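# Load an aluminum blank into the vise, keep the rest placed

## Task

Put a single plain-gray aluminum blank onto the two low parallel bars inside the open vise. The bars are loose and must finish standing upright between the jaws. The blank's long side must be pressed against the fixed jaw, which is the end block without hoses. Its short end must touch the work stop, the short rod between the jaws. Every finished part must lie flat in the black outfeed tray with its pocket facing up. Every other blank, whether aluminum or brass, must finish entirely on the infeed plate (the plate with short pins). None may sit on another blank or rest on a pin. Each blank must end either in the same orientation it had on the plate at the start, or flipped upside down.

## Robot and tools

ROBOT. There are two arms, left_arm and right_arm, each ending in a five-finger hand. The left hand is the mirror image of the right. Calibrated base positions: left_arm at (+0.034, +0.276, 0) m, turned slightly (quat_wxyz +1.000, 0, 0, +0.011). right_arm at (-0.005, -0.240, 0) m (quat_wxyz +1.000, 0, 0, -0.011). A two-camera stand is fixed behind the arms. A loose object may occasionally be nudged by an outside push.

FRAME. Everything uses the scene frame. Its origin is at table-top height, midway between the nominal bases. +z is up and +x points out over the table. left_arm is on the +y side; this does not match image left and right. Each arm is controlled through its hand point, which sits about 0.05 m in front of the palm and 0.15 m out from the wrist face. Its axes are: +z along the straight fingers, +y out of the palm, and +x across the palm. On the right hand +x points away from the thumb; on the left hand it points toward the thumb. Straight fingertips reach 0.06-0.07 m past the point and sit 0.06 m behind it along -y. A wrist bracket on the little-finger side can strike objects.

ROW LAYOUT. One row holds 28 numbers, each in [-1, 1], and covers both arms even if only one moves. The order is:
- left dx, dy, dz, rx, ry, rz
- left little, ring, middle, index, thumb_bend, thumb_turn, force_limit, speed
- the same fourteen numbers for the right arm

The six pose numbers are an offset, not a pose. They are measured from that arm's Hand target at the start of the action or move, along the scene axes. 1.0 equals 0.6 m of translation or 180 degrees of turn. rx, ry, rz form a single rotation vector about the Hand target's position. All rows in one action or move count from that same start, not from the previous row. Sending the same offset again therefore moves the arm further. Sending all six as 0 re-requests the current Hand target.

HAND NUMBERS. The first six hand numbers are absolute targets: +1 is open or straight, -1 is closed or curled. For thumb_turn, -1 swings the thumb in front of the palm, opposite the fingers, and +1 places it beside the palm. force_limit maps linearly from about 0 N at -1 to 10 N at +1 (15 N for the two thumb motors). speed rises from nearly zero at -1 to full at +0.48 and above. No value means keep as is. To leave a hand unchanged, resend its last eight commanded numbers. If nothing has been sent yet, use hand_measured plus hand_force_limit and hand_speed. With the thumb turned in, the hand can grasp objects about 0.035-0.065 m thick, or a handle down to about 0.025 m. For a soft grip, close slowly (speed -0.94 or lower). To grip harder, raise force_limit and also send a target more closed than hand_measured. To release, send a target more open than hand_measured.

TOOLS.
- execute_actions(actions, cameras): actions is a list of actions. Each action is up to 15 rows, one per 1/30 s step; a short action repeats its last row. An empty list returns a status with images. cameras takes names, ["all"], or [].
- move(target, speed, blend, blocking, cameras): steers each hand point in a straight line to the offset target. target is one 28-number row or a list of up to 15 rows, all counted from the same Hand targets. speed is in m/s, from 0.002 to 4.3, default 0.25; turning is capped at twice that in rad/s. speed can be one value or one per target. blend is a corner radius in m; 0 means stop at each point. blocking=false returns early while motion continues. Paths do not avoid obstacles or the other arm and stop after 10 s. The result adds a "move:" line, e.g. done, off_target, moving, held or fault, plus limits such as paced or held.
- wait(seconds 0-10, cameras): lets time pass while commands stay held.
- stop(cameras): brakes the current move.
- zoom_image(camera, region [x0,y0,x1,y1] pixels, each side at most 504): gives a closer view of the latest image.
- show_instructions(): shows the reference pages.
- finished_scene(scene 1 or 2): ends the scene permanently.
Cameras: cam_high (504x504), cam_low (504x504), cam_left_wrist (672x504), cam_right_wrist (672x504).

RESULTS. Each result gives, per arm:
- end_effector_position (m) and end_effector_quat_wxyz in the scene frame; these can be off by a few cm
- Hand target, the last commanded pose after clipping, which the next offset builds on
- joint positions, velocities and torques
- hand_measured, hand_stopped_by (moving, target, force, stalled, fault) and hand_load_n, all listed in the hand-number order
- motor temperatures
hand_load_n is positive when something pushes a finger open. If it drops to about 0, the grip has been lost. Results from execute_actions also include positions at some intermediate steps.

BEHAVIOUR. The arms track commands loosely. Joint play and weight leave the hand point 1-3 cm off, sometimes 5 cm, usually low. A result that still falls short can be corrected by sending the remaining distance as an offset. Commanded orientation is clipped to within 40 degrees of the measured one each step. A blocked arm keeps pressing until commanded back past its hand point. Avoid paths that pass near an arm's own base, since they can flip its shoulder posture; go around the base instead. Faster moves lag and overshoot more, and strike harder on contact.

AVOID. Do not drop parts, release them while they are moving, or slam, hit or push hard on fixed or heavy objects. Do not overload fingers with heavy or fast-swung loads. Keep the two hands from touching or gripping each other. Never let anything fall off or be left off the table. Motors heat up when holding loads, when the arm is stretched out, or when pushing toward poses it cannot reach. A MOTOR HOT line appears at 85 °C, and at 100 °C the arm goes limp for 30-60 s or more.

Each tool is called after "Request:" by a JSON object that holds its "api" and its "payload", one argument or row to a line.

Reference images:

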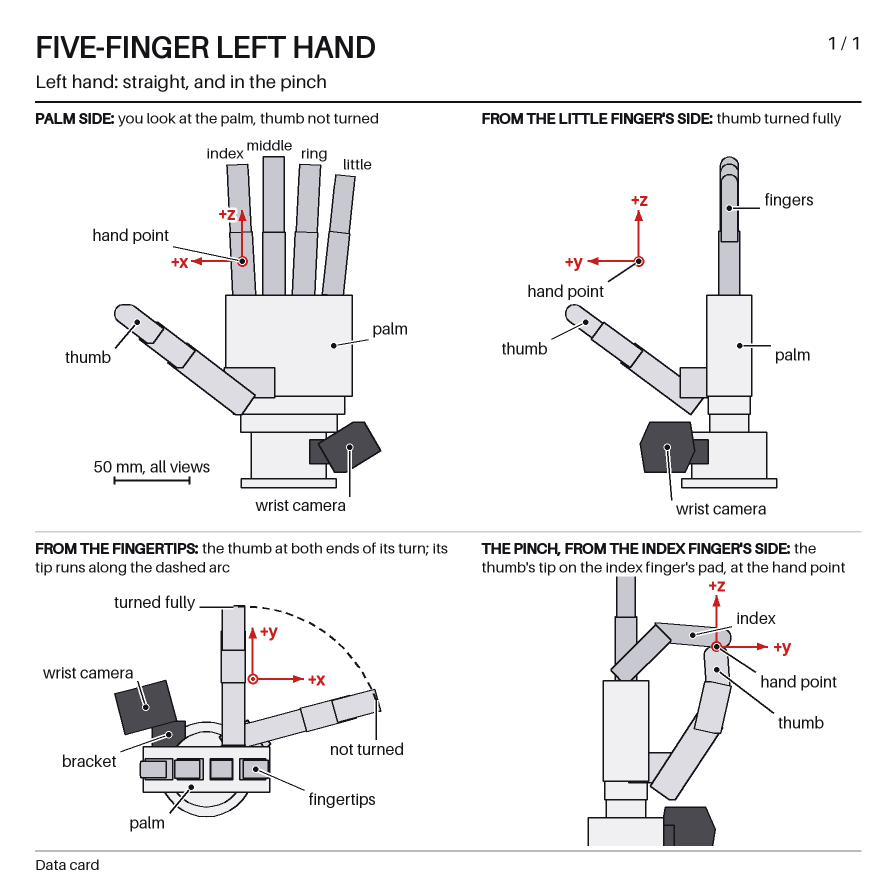

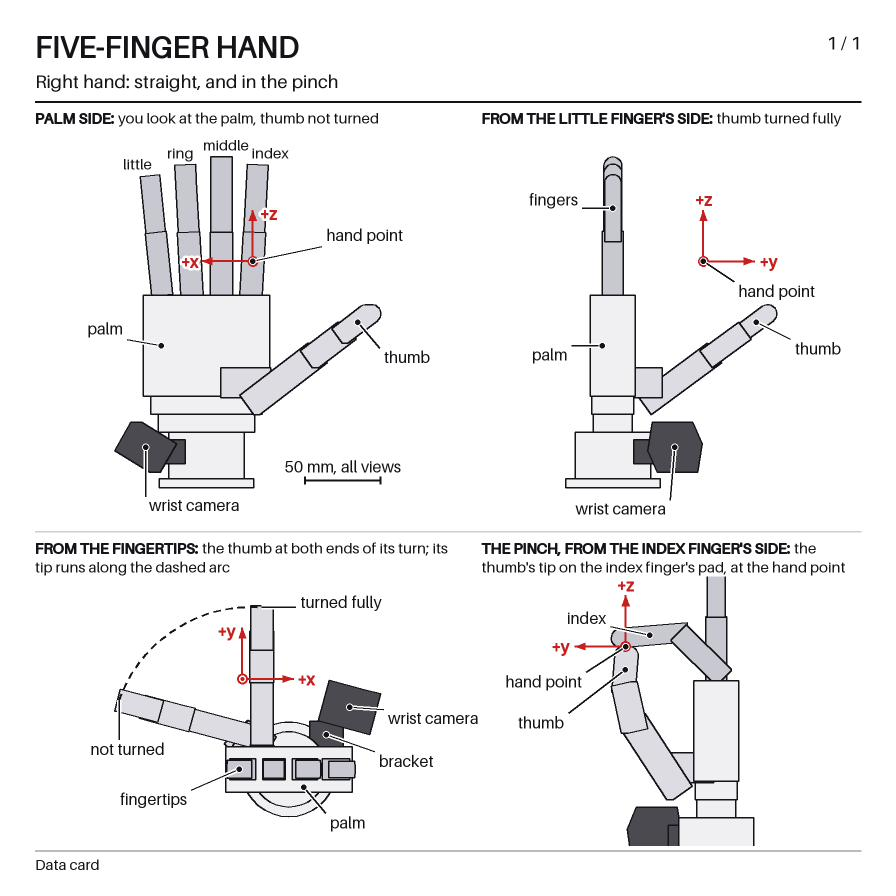

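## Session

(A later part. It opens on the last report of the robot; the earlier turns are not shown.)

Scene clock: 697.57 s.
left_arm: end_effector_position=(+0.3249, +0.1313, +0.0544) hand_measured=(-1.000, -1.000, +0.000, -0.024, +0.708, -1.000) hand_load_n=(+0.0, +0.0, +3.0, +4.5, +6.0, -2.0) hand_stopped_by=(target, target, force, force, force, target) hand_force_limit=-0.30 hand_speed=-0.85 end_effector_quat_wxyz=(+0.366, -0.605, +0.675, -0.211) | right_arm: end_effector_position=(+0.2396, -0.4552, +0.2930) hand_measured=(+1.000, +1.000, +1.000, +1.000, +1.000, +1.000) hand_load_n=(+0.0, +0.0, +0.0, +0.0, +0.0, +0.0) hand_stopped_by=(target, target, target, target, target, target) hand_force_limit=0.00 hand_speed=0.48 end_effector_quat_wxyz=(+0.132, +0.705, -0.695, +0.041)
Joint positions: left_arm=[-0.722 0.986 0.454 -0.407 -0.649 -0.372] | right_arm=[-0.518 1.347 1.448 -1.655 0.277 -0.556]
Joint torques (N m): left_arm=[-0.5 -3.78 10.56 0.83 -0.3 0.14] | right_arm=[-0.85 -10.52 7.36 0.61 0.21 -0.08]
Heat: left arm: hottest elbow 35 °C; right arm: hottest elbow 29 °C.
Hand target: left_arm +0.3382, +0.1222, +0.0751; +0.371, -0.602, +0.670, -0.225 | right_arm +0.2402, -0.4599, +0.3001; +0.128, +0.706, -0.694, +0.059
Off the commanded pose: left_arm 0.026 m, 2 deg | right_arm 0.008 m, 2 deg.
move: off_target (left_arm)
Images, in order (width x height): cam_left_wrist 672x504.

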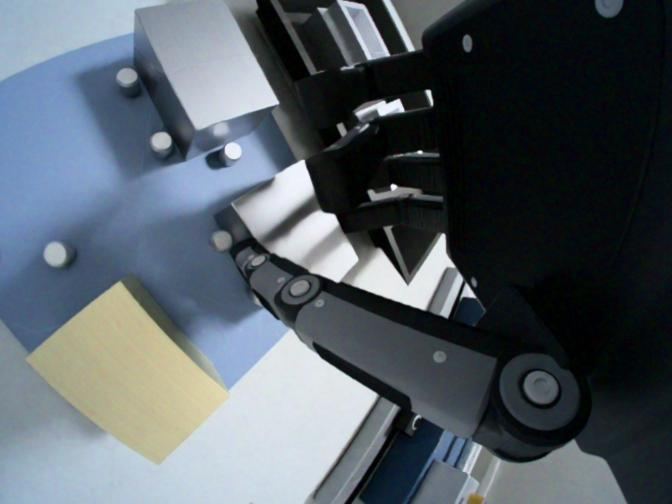

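Request:
{"api": "move", "payload": {
  "target": [0.0,0.0,0.0,0,0,0,-1,-1,-0.4,-0.4,0.25,-1,-0.1,-0.85,0,0,0,0,0,0,1,1,1,1,1,1,0,0.48]
}}

Request:
{"api": "move", "payload": {
  "target": [0.0,0.0,0.15,0,0,0,-1,-1,-0.4,-0.4,0.25,-1,-0.1,-0.85,0,0,0,0,0,0,1,1,1,1,1,1,0,0.48],
  "cameras": ["cam_left_wrist","cam_high"],
  "speed": 0.1
}}

Request:
{"api": "zoom_image", "payload": {
  "camera": "cam_high",
  "region": [200, 110, 300, 210]
}}

Request:
{"api": "zoom_image", "payload": {
  "camera": "cam_left_wrist",
  "region": [160, 100, 420, 360]
}}

Scene clock: 713.77 s.
left_arm: end_effector_position=(+0.3249, +0.1313, +0.0544) hand_measured=(-1.000, -1.000, -0.010, -0.034, +0.708, -1.000) hand_load_n=(+0.0, +0.0, +6.5, +6.5, +9.0, -2.5) hand_stopped_by=(target, target, force, force, force, target) hand_force_limit=-0.10 hand_speed=-0.85 end_effector_quat_wxyz=(+0.366, -0.605, +0.675, -0.211) | right_arm: end_effector_position=(+0.2396, -0.4552, +0.2930) hand_measured=(+1.000, +1.000, +1.000, +1.000, +1.000, +1.000) hand_load_n=(+0.0, +0.0, +0.5, +0.0, +0.0, +0.0) hand_stopped_by=(target, target, target, target, target, target) hand_force_limit=0.00 hand_speed=0.48 end_effector_quat_wxyz=(+0.132, +0.705, -0.695, +0.041)
Joint positions: left_arm=[-0.722 0.986 0.454 -0.407 -0.649 -0.372] | right_arm=[-0.518 1.347 1.448 -1.655 0.277 -0.556]
Joint torques (N m): left_arm=[-0.67 -3.66 10.58 0.79 -0.31 0.14] | right_arm=[-0.67 -10.7 7.3 0.73 0.19 -0.08]
Heat: left arm: hottest elbow 36 °C; right arm: hottest elbow 29 °C.
Hand target: left_arm +0.3382, +0.1222, +0.0751; +0.371, -0.602, +0.670, -0.225 | right_arm +0.2402, -0.4599, +0.3001; +0.128, +0.706, -0.694, +0.059
Off the commanded pose: left_arm 0.026 m, 2 deg | right_arm 0.008 m, 2 deg.
move: off_target (left_arm)

Scene clock: 715.57 s.
left_arm: end_effector_position=(+0.3197, +0.1358, +0.1232) hand_measured=(-1.000, -1.000, -0.010, -0.034, +0.708, -1.000) hand_load_n=(+0.0, +0.0, +8.0, +3.5, +9.0, +0.0) hand_stopped_by=(target, target, force, force, force, target) hand_force_limit=-0.10 hand_speed=-0.85 end_effector_quat_wxyz=(+0.362, -0.602, +0.687, -0.187) | right_arm: end_effector_position=(+0.2396, -0.4552, +0.2930) hand_measured=(+1.000, +1.000, +1.000, +1.000, +1.000, +1.000) hand_load_n=(+0.0, +0.0, +0.0, +0.0, +0.0, +0.0) hand_stopped_by=(target, target, target, target, target, target) hand_force_limit=0.00 hand_speed=0.48 end_effector_quat_wxyz=(+0.132, +0.705, -0.695, +0.041)
Joint positions: left_arm=[-0.72 0.891 0.618 -0.719 -0.645 -0.367] | right_arm=[-0.518 1.347 1.448 -1.655 0.277 -0.556]
Joint torques (N m): left_arm=[-0.85 -4.72 13.61 1.03 -0.44 0.1] | right_arm=[-0.79 -11.05 7.24 0.72 0.15 -0.1]
Heat: left arm: hottest elbow 36 °C; right arm: hottest elbow 29 °C.
Hand target: left_arm +0.3382, +0.1222, +0.1651; +0.371, -0.602, +0.670, -0.225 | right_arm +0.2402, -0.4599, +0.3001; +0.128, +0.706, -0.694, +0.059
Off the commanded pose: left_arm 0.048 m, 5 deg | right_arm 0.008 m, 2 deg.
move: off_target (left_arm)
Images, in order (width x height): cam_high 504x504, cam_left_wrist 672x504.

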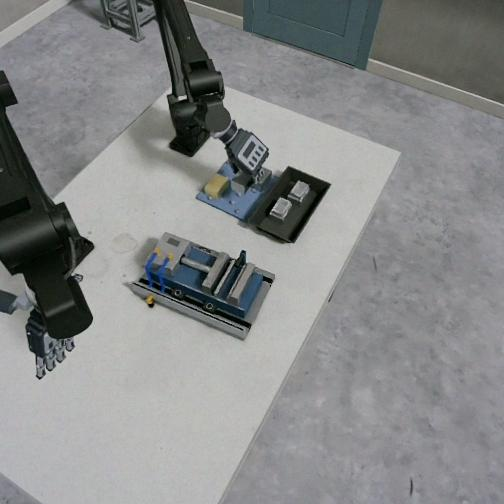

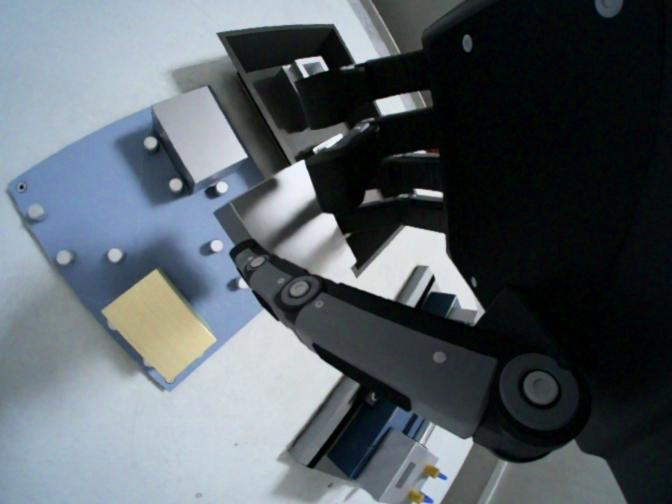

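Scaled by 5.040 from the camera's 504x504 image, which has a finer 720x720 frame.

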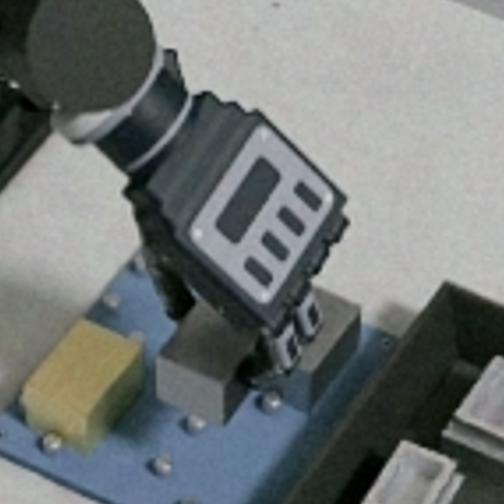

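Scaled by 1.938 from the camera's 672x504 image, which has a finer 960x720 frame.

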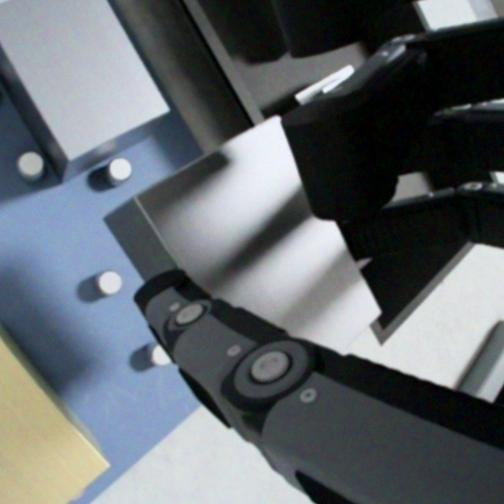

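Request:
{"api": "move", "payload": {
  "target": [
    [0.02,-0.05,0.142,0,0,0,-1,-1,-0.4,-0.4,0.25,-1,-0.1,-0.85,0,0,0,0,0,0,1,1,1,1,1,1,0,0.48],
    [0.17,-0.45,0.142,0,0,0,-1,-1,-0.4,-0.4,0.25,-1,-0.1,-0.85,0,0,0,0,0,0,1,1,1,1,1,1,0,0.48]
  ],
  "cameras": ["cam_left_wrist","cam_high"],
  "speed": 0.15,
  "blend": [0.03,0]
}}

Request:
{"api": "zoom_image", "payload": {
  "camera": "cam_high",
  "region": [180, 180, 300, 300]
}}

Request:
{"api": "zoom_image", "payload": {
  "camera": "cam_left_wrist",
  "region": [120, 60, 420, 360]
}}

Scene clock: 727.90 s.
left_arm: end_effector_position=(+0.4279, -0.1324, +0.2094) hand_measured=(-1.000, -1.000, -0.010, -0.034, +0.708, -1.000) hand_load_n=(+0.0, +0.0, +8.0, +3.5, +9.5, +0.0) hand_stopped_by=(target, target, force, force, force, target) hand_force_limit=-0.10 hand_speed=-0.85 end_effector_quat_wxyz=(+0.369, -0.594, +0.690, -0.188) | right_arm: end_effector_position=(+0.2396, -0.4552, +0.2930) hand_measured=(+1.000, +1.000, +1.000, +1.000, +1.000, +1.000) hand_load_n=(+0.0, +0.0, +0.0, +0.0, +0.0, +0.0) hand_stopped_by=(target, target, target, target, target, target) hand_force_limit=0.00 hand_speed=0.48 end_effector_quat_wxyz=(+0.132, +0.705, -0.695, +0.041)
Joint positions: left_arm=[-0.99 1.629 1.502 -1.059 -0.782 -0.66] | right_arm=[-0.518 1.347 1.448 -1.655 0.277 -0.556]
Joint torques (N m): left_arm=[-1.85 -13.98 13.6 0.75 -1.06 -0.07] | right_arm=[-0.73 -10.75 7.28 0.72 0.21 -0.05]
Heat: left arm: hottest elbow 38 °C; right arm: hottest elbow 29 °C.
Hand target: left_arm +0.4402, -0.1478, +0.2503; +0.371, -0.602, +0.670, -0.225 | right_arm +0.2402, -0.4599, +0.3001; +0.128, +0.706, -0.694, +0.059
Off the commanded pose: left_arm 0.045 m, 5 deg | right_arm 0.008 m, 2 deg.
move: off_target (left_arm)
Images, in order (width x height): cam_high 504x504, cam_left_wrist 672x504.

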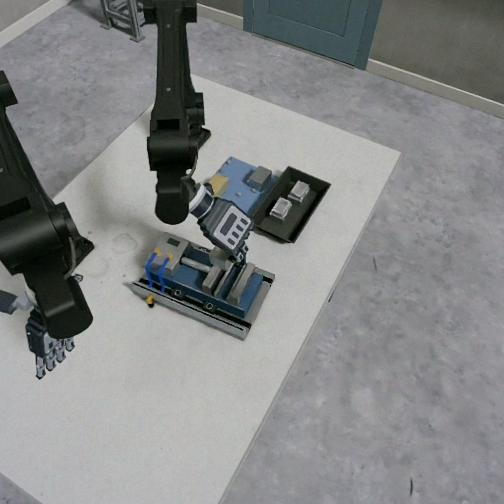

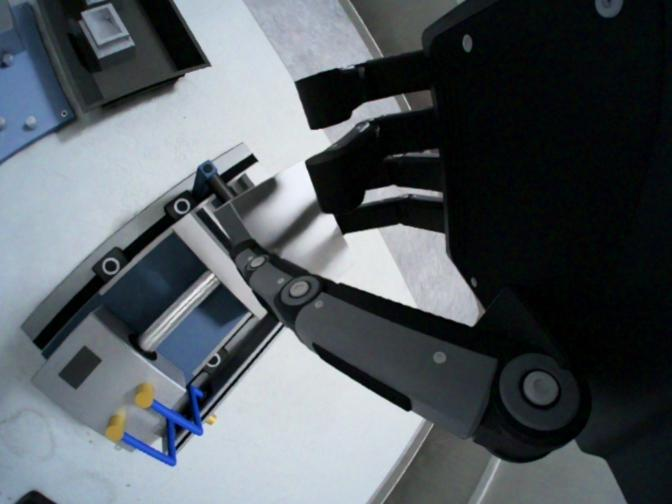

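Scaled by 4.200 from the camera's 504x504 image, which has a finer 720x720 frame.

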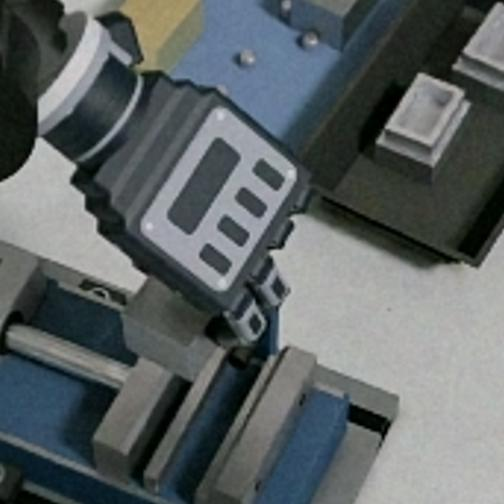

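Scaled by 1.680 from the camera's 672x504 image, which has a finer 960x720 frame.

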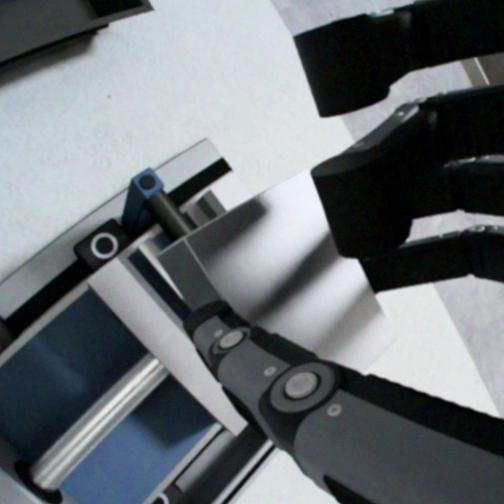

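Request:
{"api": "move", "payload": {
  "target": [
    [0.0,0.025,-0.12,0,0,0,-1,-1,-0.4,-0.4,0.25,-1,-0.1,-0.85,0,0,0,0,0,0,1,1,1,1,1,1,0,0.48]
  ],
  "cameras": ["cam_left_wrist","cam_high","cam_low"],
  "speed": 0.08
}}

Request:
{"api": "zoom_image", "payload": {
  "camera": "cam_high",
  "region": [190, 210, 280, 300]
}}

Request:
{"api": "zoom_image", "payload": {
  "camera": "cam_left_wrist",
  "region": [120, 60, 420, 360]
}}

Request:
{"api": "zoom_image", "payload": {
  "camera": "cam_low",
  "region": [0, 140, 140, 280]
}}

Scene clock: 741.80 s.
left_arm: end_effector_position=(+0.4267, -0.1306, +0.1590) hand_measured=(-1.000, -1.000, -0.010, -0.034, +0.708, -1.000) hand_load_n=(+0.0, +0.0, +8.0, +3.5, +9.5, +0.0) hand_stopped_by=(target, target, force, force, force, target) hand_force_limit=-0.10 hand_speed=-0.85 end_effector_quat_wxyz=(+0.367, -0.598, +0.683, -0.203) | right_arm: end_effector_position=(+0.2396, -0.4552, +0.2930) hand_measured=(+1.000, +1.000, +1.000, +1.000, +1.000, +1.000) hand_load_n=(+0.0, +0.0, +0.0, +0.0, +0.0, +0.0) hand_stopped_by=(target, target, target, target, target, target) hand_force_limit=0.00 hand_speed=0.48 end_effector_quat_wxyz=(+0.132, +0.705, -0.695, +0.041)
Joint positions: left_arm=[-0.99 1.629 1.361 -0.884 -0.782 -0.66] | right_arm=[-0.518 1.347 1.448 -1.655 0.277 -0.556]
Joint torques (N m): left_arm=[-0.62 -13.8 8.79 1.8 -0.77 0.14] | right_arm=[-0.73 -10.93 7.3 0.7 0.19 -0.1]
Heat: left arm: hottest elbow 37 °C; right arm: hottest elbow 29 °C.
Hand target: left_arm +0.4402, -0.1328, +0.1783; +0.371, -0.602, +0.670, -0.225 | right_arm +0.2402, -0.4599, +0.3001; +0.128, +0.706, -0.694, +0.059
Off the commanded pose: left_arm 0.024 m, 3 deg | right_arm 0.008 m, 2 deg.
move: off_target (left_arm)
Images, in order (width x height): cam_high 504x504, cam_low 504x504, cam_left_wrist 672x504.

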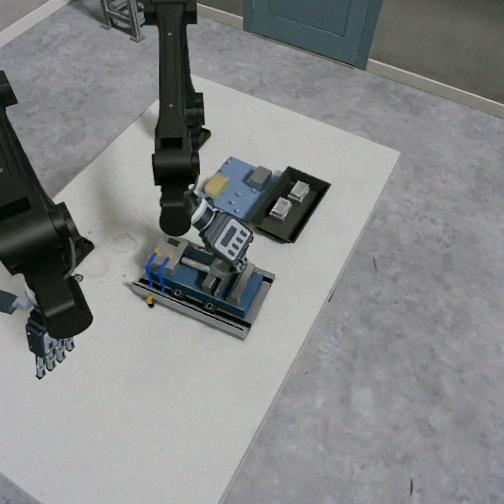

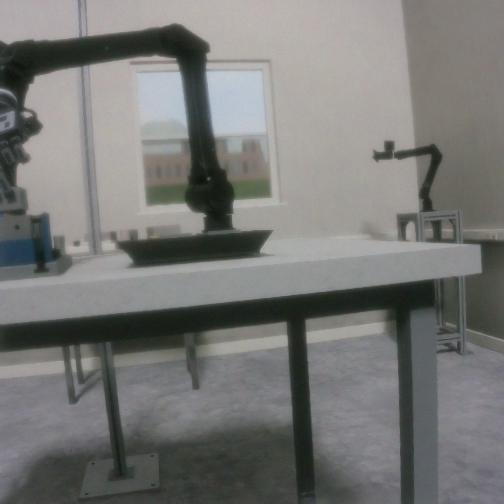

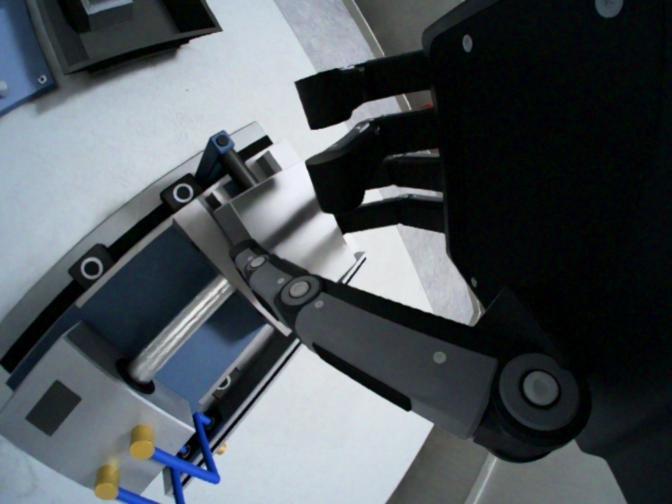

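Scaled by 5.600 from the camera's 504x504 image, which has a finer 720x720 frame.

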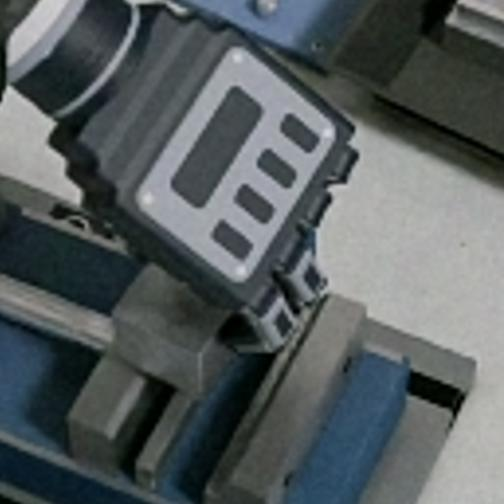

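Scaled by 1.680 from the camera's 672x504 image, which has a finer 960x720 frame.

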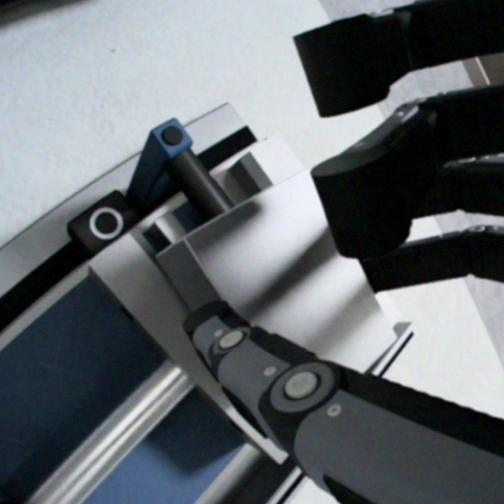

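Scaled by 3.600 from the camera's 504x504 image, which has a finer 720x720 frame.

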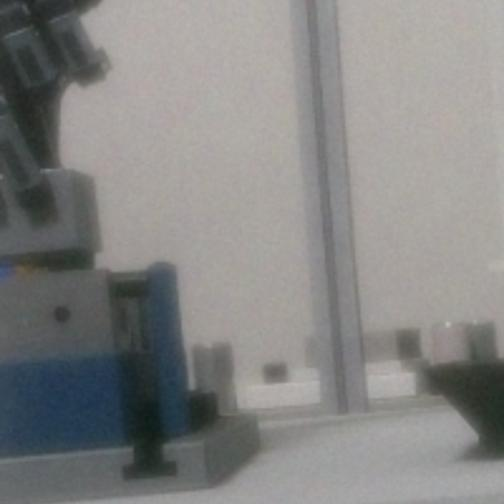

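Request:
{"api": "zoom_image", "payload": {
  "camera": "cam_high",
  "region": [200, 250, 260, 310]
}}

Request:
{"api": "zoom_image", "payload": {
  "camera": "cam_left_wrist",
  "region": [190, 110, 310, 230]
}}

Scaled by 8.400 from the camera's 504x504 image, which has a finer 720x720 frame.

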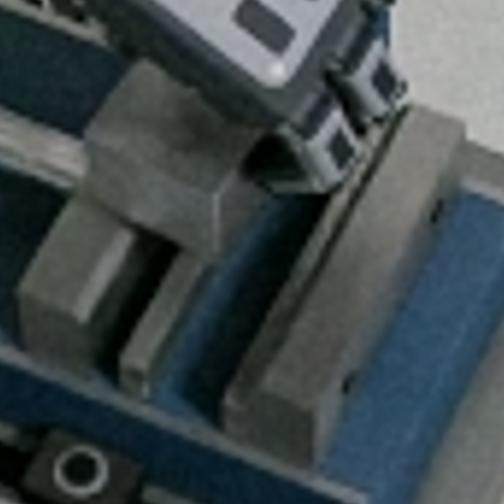

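Scaled by 4.200 from the camera's 672x504 image, which has a finer 960x720 frame.

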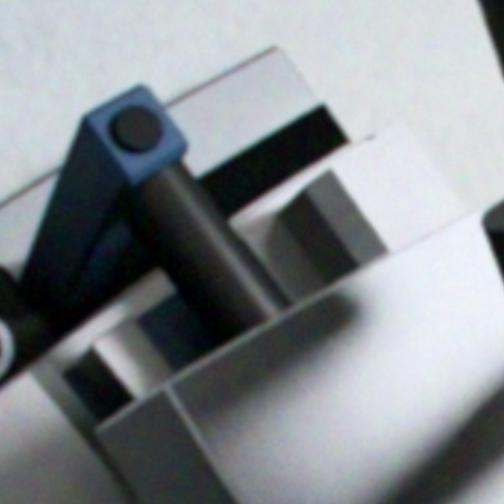

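Request:
{"api": "move", "payload": {
  "target": [
    [0.0,-0.015,0.04,0,0,0,-1,-1,-0.4,-0.4,0.25,-1,-0.1,-0.85,0,0,0,0,0,0,1,1,1,1,1,1,0,0.48],
    [0.043,-0.03,0.03,0,0,0,-1,-1,-0.4,-0.4,0.25,-1,-0.1,-0.85,0,0,0,0,0,0,1,1,1,1,1,1,0,0.48]
  ],
  "cameras": ["cam_left_wrist","cam_high","cam_low"],
  "speed": 0.06
}}

Request:
{"api": "zoom_image", "payload": {
  "camera": "cam_high",
  "region": [200, 240, 260, 300]
}}

Request:
{"api": "zoom_image", "payload": {
  "camera": "cam_left_wrist",
  "region": [170, 90, 350, 270]
}}

Request:
{"api": "zoom_image", "payload": {
  "camera": "cam_low",
  "region": [0, 160, 80, 240]
}}

Scene clock: 769.97 s.
left_arm: end_effector_position=(+0.4464, -0.1286, +0.1548) hand_measured=(-1.000, -1.000, -0.010, -0.034, +0.708, -1.000) hand_load_n=(+0.0, +0.0, +8.0, +3.5, +9.5, +0.0) hand_stopped_by=(target, target, force, force, force, target) hand_force_limit=-0.10 hand_speed=-0.85 end_effector_quat_wxyz=(+0.372, -0.597, +0.687, -0.179) | right_arm: end_effector_position=(+0.2396, -0.4552, +0.2930) hand_measured=(+1.000, +1.000, +1.000, +1.000, +1.000, +1.000) hand_load_n=(+0.5, +0.0, +0.0, +0.0, +0.0, +0.0) hand_stopped_by=(target, target, target, target, target, target) hand_force_limit=0.00 hand_speed=0.48 end_effector_quat_wxyz=(+0.132, +0.705, -0.695, +0.041)
Joint positions: left_arm=[-0.959 1.684 1.427 -0.926 -0.779 -0.637] | right_arm=[-0.518 1.347 1.448 -1.655 0.277 -0.556]
Joint torques (N m): left_arm=[-0.5 -14.51 13.24 1.76 -0.52 0.17] | right_arm=[-1.14 -10.58 7.41 0.72 0.18 -0.1]
Heat: left arm: hottest elbow 36 °C; right arm: hottest elbow 29 °C.
Hand target: left_arm +0.4660, -0.1508, +0.1963; +0.371, -0.602, +0.670, -0.225 | right_arm +0.2402, -0.4599, +0.3001; +0.128, +0.706, -0.694, +0.059
Off the commanded pose: left_arm 0.051 m, 6 deg | right_arm 0.008 m, 2 deg.
move: off_target (left_arm)
Images, in order (width x height): cam_high 504x504, cam_low 504x504, cam_left_wrist 672x504.

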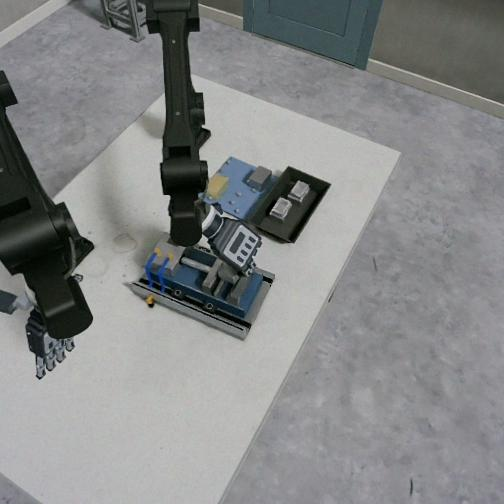

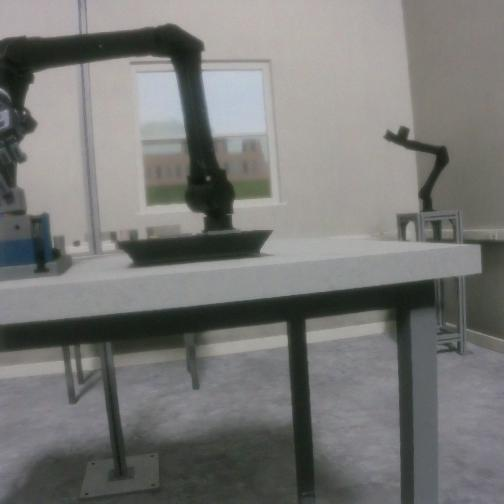

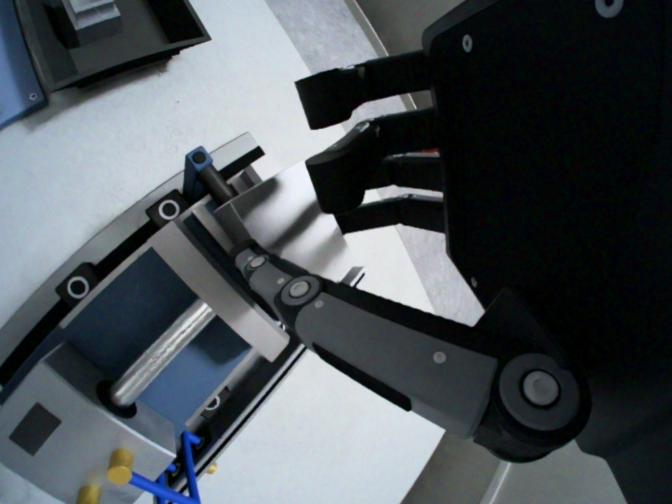

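Scaled by 8.400 from the camera's 504x504 image, which has a finer 720x720 frame.

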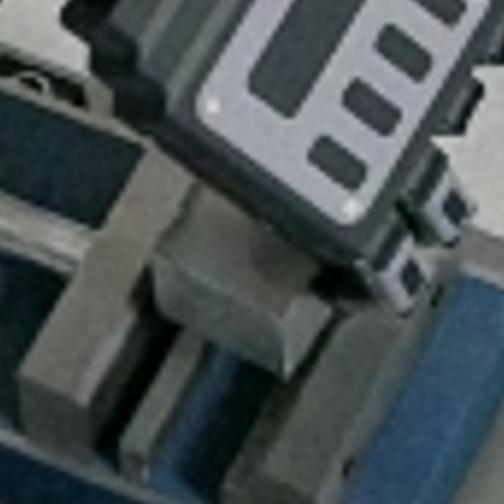

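Scaled by 2.800 from the camera's 672x504 image, which has a finer 960x720 frame.

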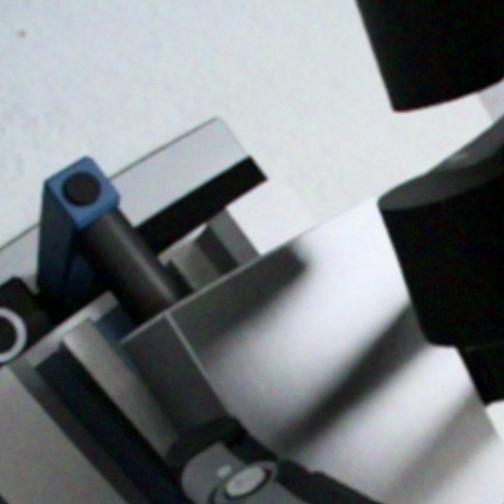

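Scaled by 6.300 from the camera's 504x504 image, which has a finer 720x720 frame.

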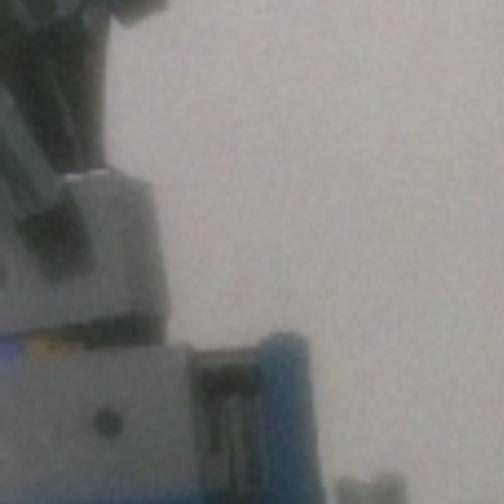

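Request:
{"api": "move", "payload": {
  "target": [
    [-0.005,-0.05,0.01,-0.02,-0.02,0,-1,-1,-0.4,-0.4,0.25,-1,-0.1,-0.85,0,0,0,0,0,0,1,1,1,1,1,1,0,0.48]
  ],
  "cameras": ["cam_left_wrist","cam_high","cam_low"],
  "speed": 0.08
}}

Request:
{"api": "zoom_image", "payload": {
  "camera": "cam_high",
  "region": [200, 240, 260, 300]
}}

Request:
{"api": "zoom_image", "payload": {
  "camera": "cam_left_wrist",
  "region": [170, 90, 350, 270]
}}

Request:
{"api": "zoom_image", "payload": {
  "camera": "cam_low",
  "region": [0, 160, 80, 240]
}}

Scene clock: 817.60 s.
left_arm: end_effector_position=(+0.4436, -0.1561, +0.1588) hand_measured=(-1.000, -1.000, -0.010, -0.034, +0.708, -1.000) hand_load_n=(+0.0, +0.5, +8.0, +3.5, +9.0, +0.0) hand_stopped_by=(target, target, force, force, force, target) hand_force_limit=-0.10 hand_speed=-0.85 end_effector_quat_wxyz=(+0.373, -0.596, +0.678, -0.214) | right_arm: end_effector_position=(+0.2396, -0.4552, +0.2930) hand_measured=(+1.000, +1.000, +1.000, +1.000, +1.000, +1.000) hand_load_n=(+0.0, +0.0, +0.0, +0.0, +0.0, +0.0) hand_stopped_by=(target, target, target, target, target, target) hand_force_limit=0.00 hand_speed=0.48 end_effector_quat_wxyz=(+0.132, +0.705, -0.695, +0.041)
Joint positions: left_arm=[-0.996 1.693 1.433 -0.866 -0.799 -0.655] | right_arm=[-0.518 1.347 1.448 -1.655 0.277 -0.556]
Joint torques (N m): left_arm=[-1.73 -14.45 13.39 1.85 -1.05 -0.08] | right_arm=[-0.67 -10.58 7.27 0.76 0.17 -0.1]
Motor temperatures (°C): left_arm=[22 24 42 23 22 22] | right_arm=[21 25 29 23 22 22]
Heat: left arm: hottest elbow 42 °C; right arm: hottest elbow 29 °C.
Hand target: left_arm +0.4630, -0.1808, +0.2023; +0.373, -0.606, +0.651, -0.264 | right_arm +0.2402, -0.4599, +0.3001; +0.128, +0.706, -0.694, +0.059
Off the commanded pose: left_arm 0.054 m, 7 deg | right_arm 0.008 m, 2 deg.
move: off_target (left_arm)
Images, in order (width x height): cam_high 504x504, cam_low 504x504, cam_left_wrist 672x504.

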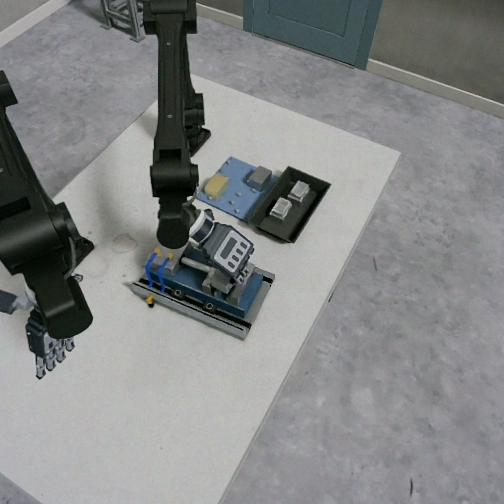

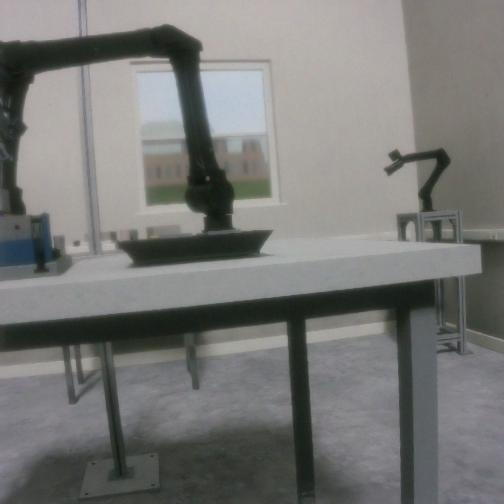

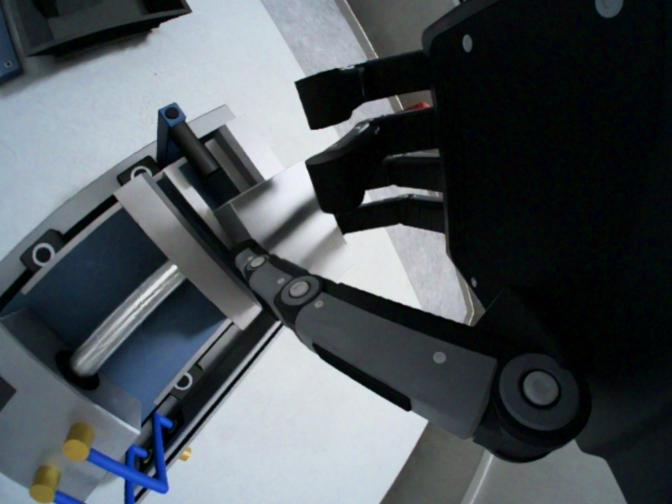

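Scaled by 8.400 from the camera's 504x504 image, which has a finer 720x720 frame.

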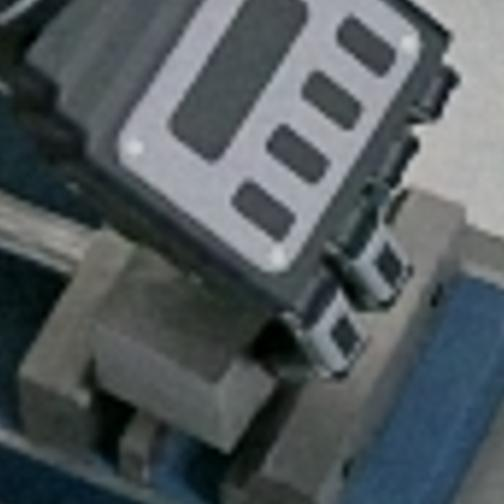

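Scaled by 2.800 from the camera's 672x504 image, which has a finer 960x720 frame.

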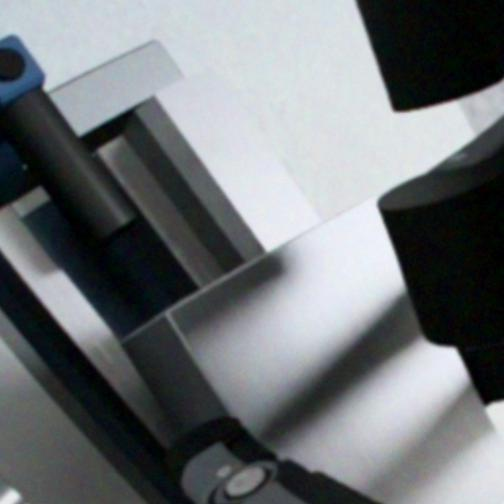

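Scaled by 6.300 from the camera's 504x504 image, which has a finer 720x720 frame.

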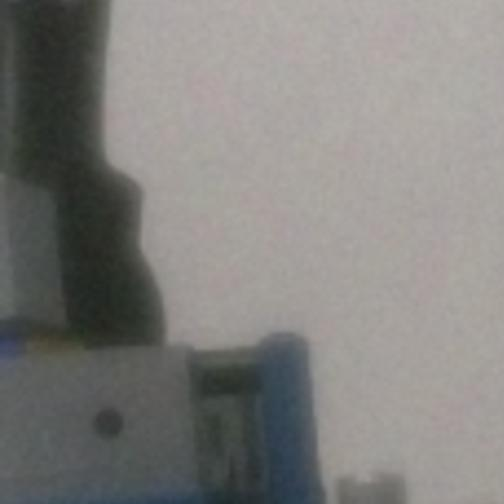

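Request:
{"api": "move", "payload": {
  "target": [
    [-0.01,0.0,-0.055,0.0,0.01,0,-1,-1,-0.4,-0.4,0.25,-1,-0.1,-0.85,0,0,0,0,0,0,1,1,1,1,1,1,0,0.48]
  ],
  "cameras": ["cam_left_wrist","cam_high","cam_low"],
  "speed": 0.06
}}

Request:
{"api": "zoom_image", "payload": {
  "camera": "cam_high",
  "region": [200, 240, 260, 300]
}}

Request:
{"api": "zoom_image", "payload": {
  "camera": "cam_left_wrist",
  "region": [170, 90, 350, 270]
}}

Request:
{"api": "zoom_image", "payload": {
  "camera": "cam_low",
  "region": [0, 160, 80, 240]
}}

Scene clock: 828.10 s.
left_arm: end_effector_position=(+0.4480, -0.1655, +0.1481) hand_measured=(-1.000, -1.000, -0.010, -0.034, +0.708, -1.000) hand_load_n=(+0.0, +0.0, +8.0, +2.0, +9.0, +1.5) hand_stopped_by=(target, target, force, force, force, target) hand_force_limit=-0.10 hand_speed=-0.85 end_effector_quat_wxyz=(+0.367, -0.602, +0.673, -0.223) | right_arm: end_effector_position=(+0.2396, -0.4552, +0.2930) hand_measured=(+1.000, +1.000, +1.000, +1.000, +1.000, +1.000) hand_load_n=(+0.0, +0.0, +0.0, +0.0, +0.0, +0.0) hand_stopped_by=(target, target, target, target, target, target) hand_force_limit=0.00 hand_speed=0.48 end_effector_quat_wxyz=(+0.132, +0.705, -0.695, +0.041)
Joint positions: left_arm=[-0.996 1.716 1.433 -0.831 -0.791 -0.671] | right_arm=[-0.518 1.347 1.448 -1.655 0.277 -0.556]
Joint torques (N m): left_arm=[-1.96 -14.51 9.73 1.96 -0.49 -0.1] | right_arm=[-0.67 -10.75 7.25 0.72 0.18 -0.07]
Heat: left arm: hottest elbow 43 °C; right arm: hottest elbow 29 °C.
Hand target: left_arm +0.4570, -0.1808, +0.1693; +0.362, -0.610, +0.657, -0.255 | right_arm +0.2402, -0.4599, +0.3001; +0.128, +0.706, -0.694, +0.059
Off the commanded pose: left_arm 0.028 m, 4 deg | right_arm 0.008 m, 2 deg.
move: off_target (left_arm)
Images, in order (width x height): cam_high 504x504, cam_low 504x504, cam_left_wrist 672x504.

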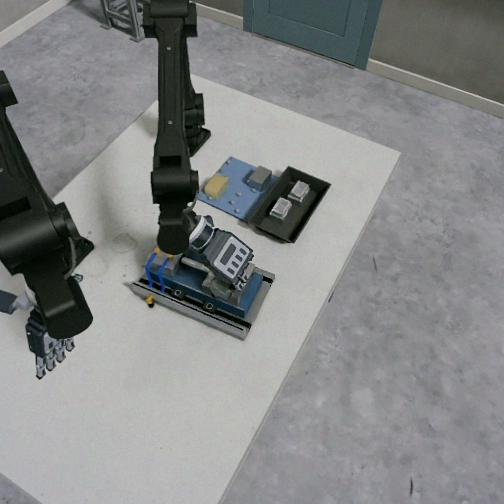

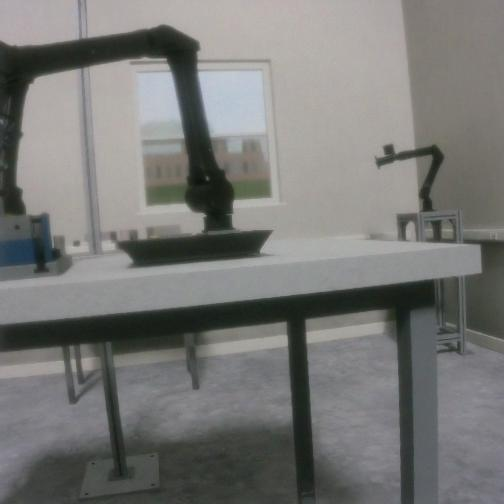

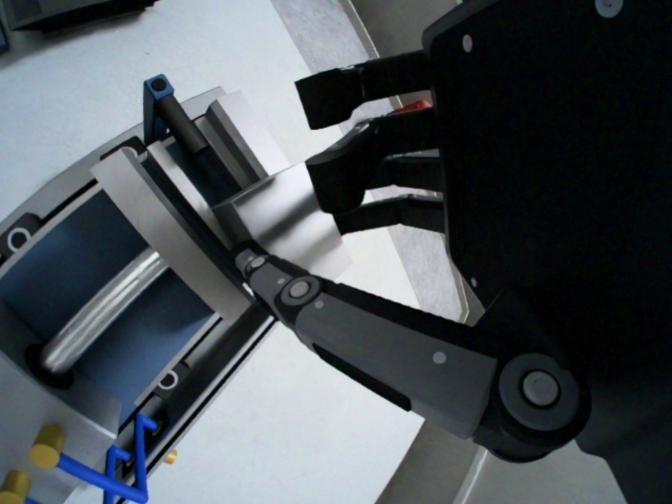

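Scaled by 8.400 from the camera's 504x504 image, which has a finer 720x720 frame.

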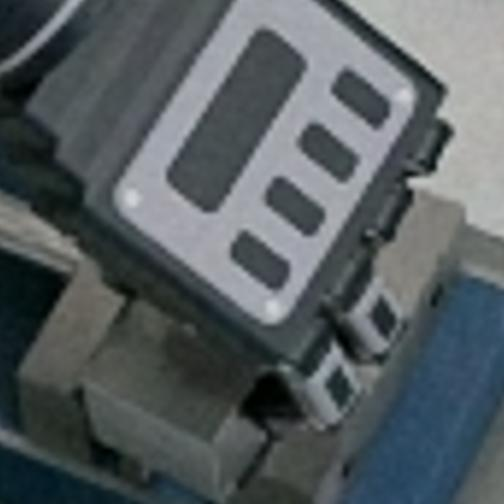

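Scaled by 2.800 from the camera's 672x504 image, which has a finer 960x720 frame.

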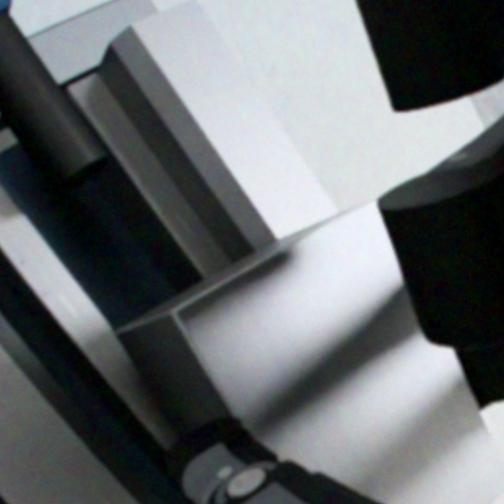

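Scaled by 6.300 from the camera's 504x504 image, which has a finer 720x720 frame.

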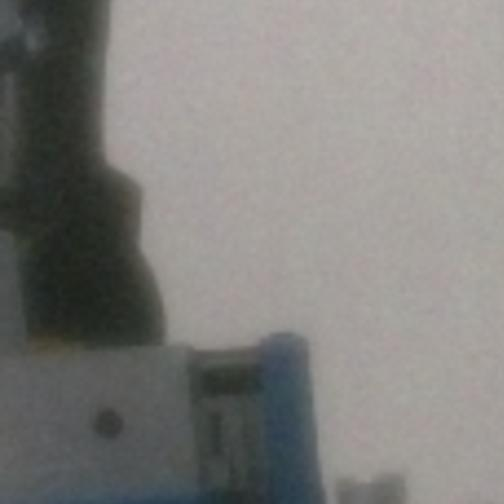

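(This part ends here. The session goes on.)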